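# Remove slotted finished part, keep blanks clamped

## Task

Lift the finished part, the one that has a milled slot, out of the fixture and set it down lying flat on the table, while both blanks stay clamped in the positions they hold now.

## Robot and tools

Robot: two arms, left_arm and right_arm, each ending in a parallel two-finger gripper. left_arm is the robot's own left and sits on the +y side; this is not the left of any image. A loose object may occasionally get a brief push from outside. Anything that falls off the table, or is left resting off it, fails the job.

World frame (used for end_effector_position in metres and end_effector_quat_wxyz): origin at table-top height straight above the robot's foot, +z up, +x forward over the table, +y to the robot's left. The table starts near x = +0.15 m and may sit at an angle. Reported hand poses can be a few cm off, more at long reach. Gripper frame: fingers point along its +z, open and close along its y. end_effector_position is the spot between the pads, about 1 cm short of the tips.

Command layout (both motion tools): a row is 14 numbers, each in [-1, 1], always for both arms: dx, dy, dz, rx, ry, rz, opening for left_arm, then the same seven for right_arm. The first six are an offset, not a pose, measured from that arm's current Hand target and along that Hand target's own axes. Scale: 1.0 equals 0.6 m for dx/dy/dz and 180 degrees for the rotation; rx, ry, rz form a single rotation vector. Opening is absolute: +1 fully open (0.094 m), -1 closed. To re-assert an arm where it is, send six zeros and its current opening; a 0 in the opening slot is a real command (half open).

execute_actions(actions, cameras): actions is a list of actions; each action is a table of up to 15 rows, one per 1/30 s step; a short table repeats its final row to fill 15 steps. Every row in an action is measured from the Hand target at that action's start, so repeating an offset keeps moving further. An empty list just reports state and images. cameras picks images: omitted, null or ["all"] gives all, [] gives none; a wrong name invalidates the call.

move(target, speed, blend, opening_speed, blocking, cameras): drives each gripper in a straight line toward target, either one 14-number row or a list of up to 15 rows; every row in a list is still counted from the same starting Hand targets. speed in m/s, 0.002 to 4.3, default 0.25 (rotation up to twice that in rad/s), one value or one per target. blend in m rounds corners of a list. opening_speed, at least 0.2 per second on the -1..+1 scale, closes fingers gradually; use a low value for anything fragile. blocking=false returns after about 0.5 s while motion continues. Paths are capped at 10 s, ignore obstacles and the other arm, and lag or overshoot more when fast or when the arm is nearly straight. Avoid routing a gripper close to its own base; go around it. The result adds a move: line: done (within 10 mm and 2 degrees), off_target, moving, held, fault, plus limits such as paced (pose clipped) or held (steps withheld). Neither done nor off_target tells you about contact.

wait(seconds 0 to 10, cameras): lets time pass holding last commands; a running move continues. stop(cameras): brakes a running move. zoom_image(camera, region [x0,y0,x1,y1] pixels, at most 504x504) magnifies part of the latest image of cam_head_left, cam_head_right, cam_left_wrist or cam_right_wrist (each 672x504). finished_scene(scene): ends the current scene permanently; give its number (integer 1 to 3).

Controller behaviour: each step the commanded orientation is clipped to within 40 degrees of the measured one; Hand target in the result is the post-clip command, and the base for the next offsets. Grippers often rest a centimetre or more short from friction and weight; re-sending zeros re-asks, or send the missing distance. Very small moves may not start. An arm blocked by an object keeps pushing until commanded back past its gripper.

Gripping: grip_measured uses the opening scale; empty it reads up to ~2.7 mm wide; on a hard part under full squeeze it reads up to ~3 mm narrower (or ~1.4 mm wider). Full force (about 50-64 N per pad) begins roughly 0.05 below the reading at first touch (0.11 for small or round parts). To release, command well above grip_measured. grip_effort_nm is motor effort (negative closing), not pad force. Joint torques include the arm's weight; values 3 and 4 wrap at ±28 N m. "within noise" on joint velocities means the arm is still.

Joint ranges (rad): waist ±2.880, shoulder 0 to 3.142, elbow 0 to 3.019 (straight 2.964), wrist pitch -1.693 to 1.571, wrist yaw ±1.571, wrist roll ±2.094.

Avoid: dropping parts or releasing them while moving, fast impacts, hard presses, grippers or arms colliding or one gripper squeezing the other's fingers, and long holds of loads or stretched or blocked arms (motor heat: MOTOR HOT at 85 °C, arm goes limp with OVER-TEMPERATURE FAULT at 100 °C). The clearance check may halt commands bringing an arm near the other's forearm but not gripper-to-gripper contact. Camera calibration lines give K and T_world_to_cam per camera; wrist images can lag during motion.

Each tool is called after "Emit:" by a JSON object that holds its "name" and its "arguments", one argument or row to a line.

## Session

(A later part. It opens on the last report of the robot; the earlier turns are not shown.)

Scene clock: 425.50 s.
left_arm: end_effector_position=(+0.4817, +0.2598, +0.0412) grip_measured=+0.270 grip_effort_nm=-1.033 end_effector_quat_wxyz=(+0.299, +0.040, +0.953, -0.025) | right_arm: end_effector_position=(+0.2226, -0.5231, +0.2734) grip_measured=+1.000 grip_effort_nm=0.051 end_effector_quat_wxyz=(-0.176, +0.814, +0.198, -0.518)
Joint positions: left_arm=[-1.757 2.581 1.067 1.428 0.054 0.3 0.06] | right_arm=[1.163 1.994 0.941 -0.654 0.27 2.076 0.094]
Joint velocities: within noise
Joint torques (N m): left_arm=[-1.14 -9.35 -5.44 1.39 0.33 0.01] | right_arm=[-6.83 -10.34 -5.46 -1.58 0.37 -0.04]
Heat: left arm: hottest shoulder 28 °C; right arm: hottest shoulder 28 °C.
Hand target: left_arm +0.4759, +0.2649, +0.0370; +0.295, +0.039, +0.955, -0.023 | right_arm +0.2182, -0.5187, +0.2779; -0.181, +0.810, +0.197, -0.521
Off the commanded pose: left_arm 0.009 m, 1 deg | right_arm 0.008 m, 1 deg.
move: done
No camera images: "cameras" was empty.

Emit:
{"name": "move", "arguments": {
  "target": [0.0166,0,0.025,0,0.0065,0,0,0,0,0,0,0,0,1],
  "speed": 0.05,
  "cameras": ["cam_left_wrist"]
}}

Scene clock: 431.80 s.
left_arm: end_effector_position=(+0.4843, +0.2582, +0.0242) grip_measured=+0.270 grip_effort_nm=-1.033 end_effector_quat_wxyz=(+0.291, +0.041, +0.955, -0.027) | right_arm: end_effector_position=(+0.2226, -0.5231, +0.2734) grip_measured=+1.000 grip_effort_nm=0.056 end_effector_quat_wxyz=(-0.176, +0.814, +0.198, -0.518)
Joint positions: left_arm=[-1.756 2.597 1.117 1.376 0.054 0.3 0.06] | right_arm=[1.163 1.994 0.941 -0.654 0.27 2.076 0.094]
Joint velocities: within noise
Joint torques (N m): left_arm=[-1.08 -9.35 -5.2 1.37 0.15 0.02] | right_arm=[-6.83 -10.23 -5.49 -1.57 0.37 -0.03]
Heat: left arm: hottest shoulder 28 °C; right arm: hottest shoulder 28 °C.
Hand target: left_arm +0.4763, +0.2646, +0.0190; +0.285, +0.039, +0.957, -0.022 | right_arm +0.2182, -0.5187, +0.2779; -0.181, +0.810, +0.197, -0.521
Off the commanded pose: left_arm 0.012 m, 1 deg | right_arm 0.008 m, 1 deg.
move: off_target (left_arm)
camera_calibration:
cam_left_wrist: T_world_to_cam=[[-0.081936, -0.996189, 0.029902, 0.294671], [-0.995992, 0.0829261, 0.0335258, 0.465497], [-0.0358777, -0.0270352, -0.99899, 0.171806], [0, 0, 0, 1]] pos_world=[0.493939, 0.259591, 0.147215]
Images, in order (width x height): cam_left_wrist 672x504.

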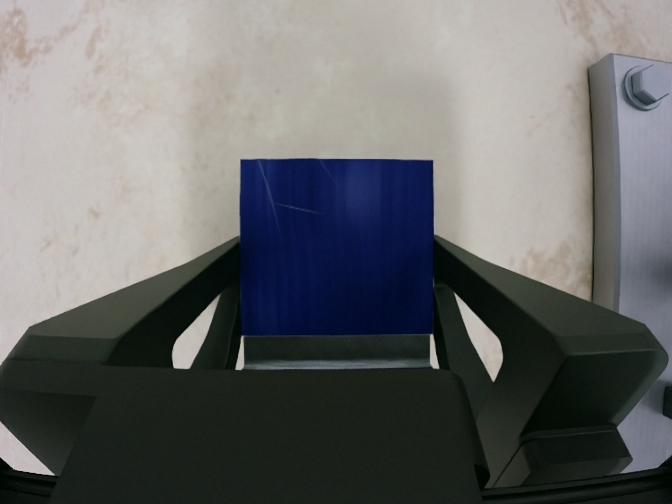

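Emit:
{"name": "move", "arguments": {
  "target": [0.0055,0,0.0083,0,0,0,0,0,0,0,0,0,0,1],
  "speed": 0.04,
  "cameras": []
}}

Emit:
{"name": "move", "arguments": {
  "target": [0.0046,0,0.007,0,0,0,0,0,0,0,0,0,0,1],
  "speed": 0.04,
  "cameras": ["cam_left_wrist"]
}}

Scene clock: 440.67 s.
left_arm: end_effector_position=(+0.4844, +0.2581, +0.0183) grip_measured=+0.270 grip_effort_nm=-1.038 end_effector_quat_wxyz=(+0.291, +0.040, +0.956, -0.026) | right_arm: end_effector_position=(+0.2226, -0.5231, +0.2734) grip_measured=+1.000 grip_effort_nm=0.051 end_effector_quat_wxyz=(-0.176, +0.814, +0.198, -0.518)
Joint positions: left_arm=[-1.755 2.607 1.136 1.368 0.054 0.3 0.06] | right_arm=[1.163 1.994 0.941 -0.654 0.27 2.076 0.094]
Joint velocities: within noise
Joint torques (N m): left_arm=[-1.26 -9.11 -5.23 1.35 0.22 0.03] | right_arm=[-6.77 -10.29 -5.5 -1.57 0.37 -0.03]
Heat: left arm: hottest shoulder 27 °C; right arm: hottest shoulder 28 °C.
Hand target: left_arm +0.4760, +0.2643, +0.0130; +0.285, +0.040, +0.957, -0.022 | right_arm +0.2182, -0.5187, +0.2779; -0.181, +0.810, +0.197, -0.521
Off the commanded pose: left_arm 0.012 m, 1 deg | right_arm 0.008 m, 1 deg.
move: off_target (left_arm)
No camera images: "cameras" was empty.

Scene clock: 441.40 s.
left_arm: end_effector_position=(+0.4851, +0.2584, +0.0140) grip_measured=+0.270 grip_effort_nm=-1.028 end_effector_quat_wxyz=(+0.292, +0.040, +0.955, -0.026) | right_arm: end_effector_position=(+0.2226, -0.5231, +0.2734) grip_measured=+1.000 grip_effort_nm=0.056 end_effector_quat_wxyz=(-0.176, +0.814, +0.198, -0.518)
Joint positions: left_arm=[-1.753 2.615 1.151 1.362 0.054 0.3 0.06] | right_arm=[1.163 1.994 0.941 -0.654 0.27 2.076 0.094]
Joint velocities: within noise
Joint torques (N m): left_arm=[-1.14 -8.94 -4.93 1.32 0.26 0.03] | right_arm=[-6.83 -10.23 -5.49 -1.55 0.37 -0.03]
Heat: left arm: hottest shoulder 27 °C; right arm: hottest shoulder 28 °C.
Hand target: left_arm +0.4762, +0.2645, +0.0080; +0.285, +0.039, +0.957, -0.022 | right_arm +0.2182, -0.5187, +0.2779; -0.181, +0.810, +0.197, -0.521
Off the commanded pose: left_arm 0.012 m, 1 deg | right_arm 0.008 m, 1 deg.
move: off_target (left_arm)
camera_calibration:
cam_left_wrist: T_world_to_cam=[[-0.0803298, -0.996379, 0.0278676, 0.294469], [-0.996158, 0.0812275, 0.0327323, 0.467178], [-0.0348774, -0.0251312, -0.999076, 0.16066], [0, 0, 0, 1]] pos_world=[0.494641, 0.259492, 0.137014]
Images, in order (width x height): cam_left_wrist 672x504.

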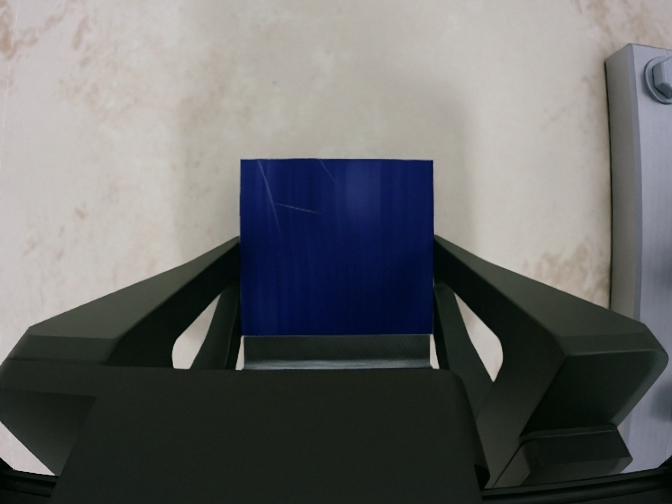

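Emit:
{"name": "move", "arguments": {
  "target": [0.0046,0,0.007,0,0,0,0,0,0,0,0,0,0,1],
  "speed": 0.04,
  "cameras": []
}}

Emit:
{"name": "move", "arguments": {
  "target": [0.0046,0,0.007,0,0,0,0,0,0,0,0,0,0,1],
  "speed": 0.04,
  "cameras": ["cam_left_wrist"]
}}

Scene clock: 449.17 s.
left_arm: end_effector_position=(+0.4852, +0.2583, +0.0136) grip_measured=+0.270 grip_effort_nm=-1.033 end_effector_quat_wxyz=(+0.292, +0.042, +0.955, -0.025) | right_arm: end_effector_position=(+0.2226, -0.5231, +0.2734) grip_measured=+1.000 grip_effort_nm=0.051 end_effector_quat_wxyz=(-0.176, +0.814, +0.198, -0.518)
Joint positions: left_arm=[-1.753 2.616 1.153 1.362 0.054 0.304 0.06] | right_arm=[1.163 1.994 0.941 -0.654 0.27 2.076 0.094]
Joint velocities: within noise
Joint torques (N m): left_arm=[-0.97 -8.35 -3.7 1.07 0.31 -0.04] | right_arm=[-6.77 -10.29 -5.48 -1.55 0.37 -0.04]
Heat: left arm: hottest shoulder 27 °C; right arm: hottest shoulder 28 °C.
Hand target: left_arm +0.4762, +0.2644, +0.0030; +0.285, +0.039, +0.957, -0.022 | right_arm +0.2182, -0.5187, +0.2779; -0.181, +0.810, +0.197, -0.521
Off the commanded pose: left_arm 0.015 m, 1 deg | right_arm 0.008 m, 1 deg.
move: off_target (left_arm)
No camera images: "cameras" was empty.

Scene clock: 449.93 s.
left_arm: end_effector_position=(+0.4846, +0.2581, +0.0127) grip_measured=+0.270 grip_effort_nm=-1.033 end_effector_quat_wxyz=(+0.293, +0.046, +0.955, -0.023) | right_arm: end_effector_position=(+0.2226, -0.5231, +0.2734) grip_measured=+1.000 grip_effort_nm=0.056 end_effector_quat_wxyz=(-0.176, +0.814, +0.198, -0.518)
Joint positions: left_arm=[-1.753 2.621 1.157 1.367 0.054 0.312 0.06] | right_arm=[1.163 1.994 0.941 -0.654 0.27 2.076 0.094]
Joint velocities: within noise
Joint torques (N m): left_arm=[-0.91 -8.06 -2.66 0.66 0.36 -0.1] | right_arm=[-6.77 -10.29 -5.49 -1.55 0.37 -0.03]
Heat: left arm: hottest shoulder 27 °C; right arm: hottest shoulder 28 °C.
Hand target: left_arm +0.4761, +0.2642, -0.0021; +0.285, +0.039, +0.957, -0.022 | right_arm +0.2182, -0.5187, +0.2779; -0.181, +0.810, +0.197, -0.521
Off the commanded pose: left_arm 0.018 m, 1 deg | right_arm 0.008 m, 1 deg.
move: off_target (left_arm)
camera_calibration:
cam_left_wrist: T_world_to_cam=[[-0.0900065, -0.99574, 0.0200329, 0.2988], [-0.995475, 0.0905617, 0.0287846, 0.46411], [-0.0304762, -0.0173514, -0.999385, 0.15515], [0, 0, 0, 1]] pos_world=[0.493633, 0.258188, 0.135709]
Images, in order (width x height): cam_left_wrist 672x504.

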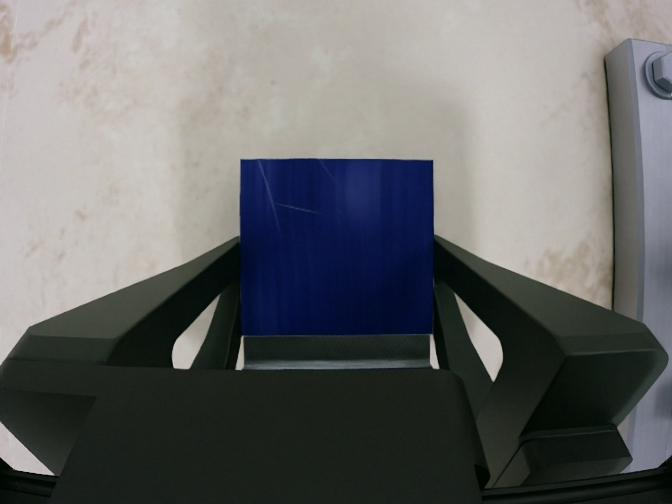

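Emit:
{"name": "move", "arguments": {
  "target": [
    [-0.0069,0,-0.0104,0,0,0,0,0,0,0,0,0,0,1],
    [-0.0069,0,-0.0104,0,0,0,0.65,0,0,0,0,0,0,1],
    [-0.126,0,-0.190,0,0,0,0.65,0,0,0,0,0,0,1]
  ],
  "speed": [0.04,0.05,0.12],
  "opening_speed": 0.8,
  "cameras": ["cam_left_wrist", "cam_head_left"]
}}

Scene clock: 466.63 s.
left_arm: end_effector_position=(+0.4803, +0.2735, +0.1206) grip_measured=+0.648 grip_effort_nm=0.105 end_effector_quat_wxyz=(+0.287, +0.041, +0.957, -0.015) | right_arm: end_effector_position=(+0.2226, -0.5231, +0.2734) grip_measured=+1.000 grip_effort_nm=0.056 end_effector_quat_wxyz=(-0.176, +0.814, +0.198, -0.518)
Joint positions: left_arm=[-1.762 2.419 0.814 1.498 0.024 0.306 0.077] | right_arm=[1.163 1.994 0.941 -0.654 0.27 2.076 0.094]
Joint velocities: within noise
Joint torques (N m): left_arm=[-2.84 -12.16 -10.04 2.11 -0.02 -0.09] | right_arm=[-6.71 -10.29 -5.46 -1.57 0.37 -0.03]
Heat: left arm: hottest shoulder 27 °C; right arm: hottest shoulder 28 °C.
Hand target: left_arm +0.4772, +0.2669, +0.1347; +0.285, +0.039, +0.957, -0.022 | right_arm +0.2182, -0.5187, +0.2779; -0.181, +0.810, +0.197, -0.521
Off the commanded pose: left_arm 0.016 m, 1 deg | right_arm 0.008 m, 1 deg.
move: off_target (left_arm); target 2's new opening was sent with left_arm's hand 0.013 m and 1 deg from that target
camera_calibration:
cam_left_wrist: T_world_to_cam=[[-0.0755035, -0.997116, 0.00763534, 0.306625], [-0.996175, 0.0757656, 0.0435274, 0.457839], [-0.0439804, -0.00431966, -0.999023, 0.266116], [0, 0, 0, 1]] pos_world=[0.490943, 0.272201, 0.243587]
Images, in order (width x height): cam_head_left 672x504, cam_left_wrist 672x504.

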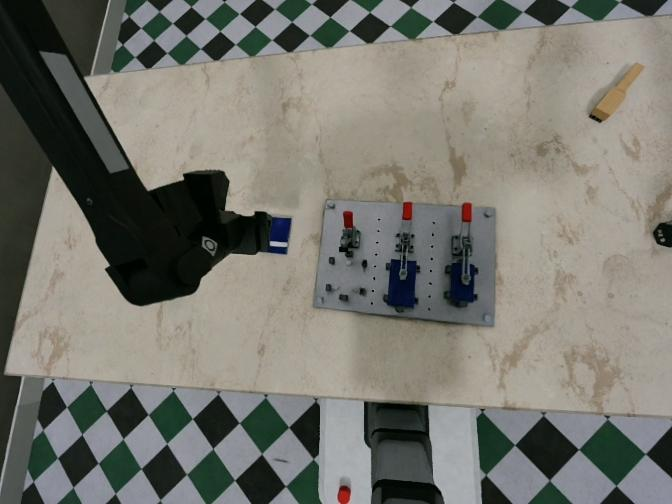

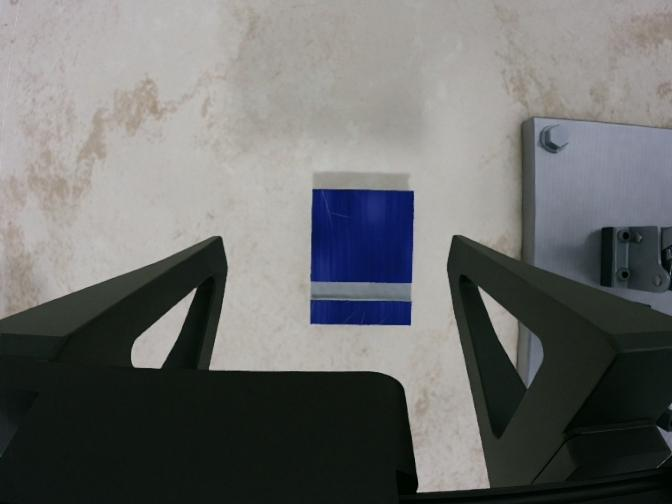

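Emit:
{"name": "finished_scene", "arguments": {
  "scene": 2
}}

The scene is finished: the task was done.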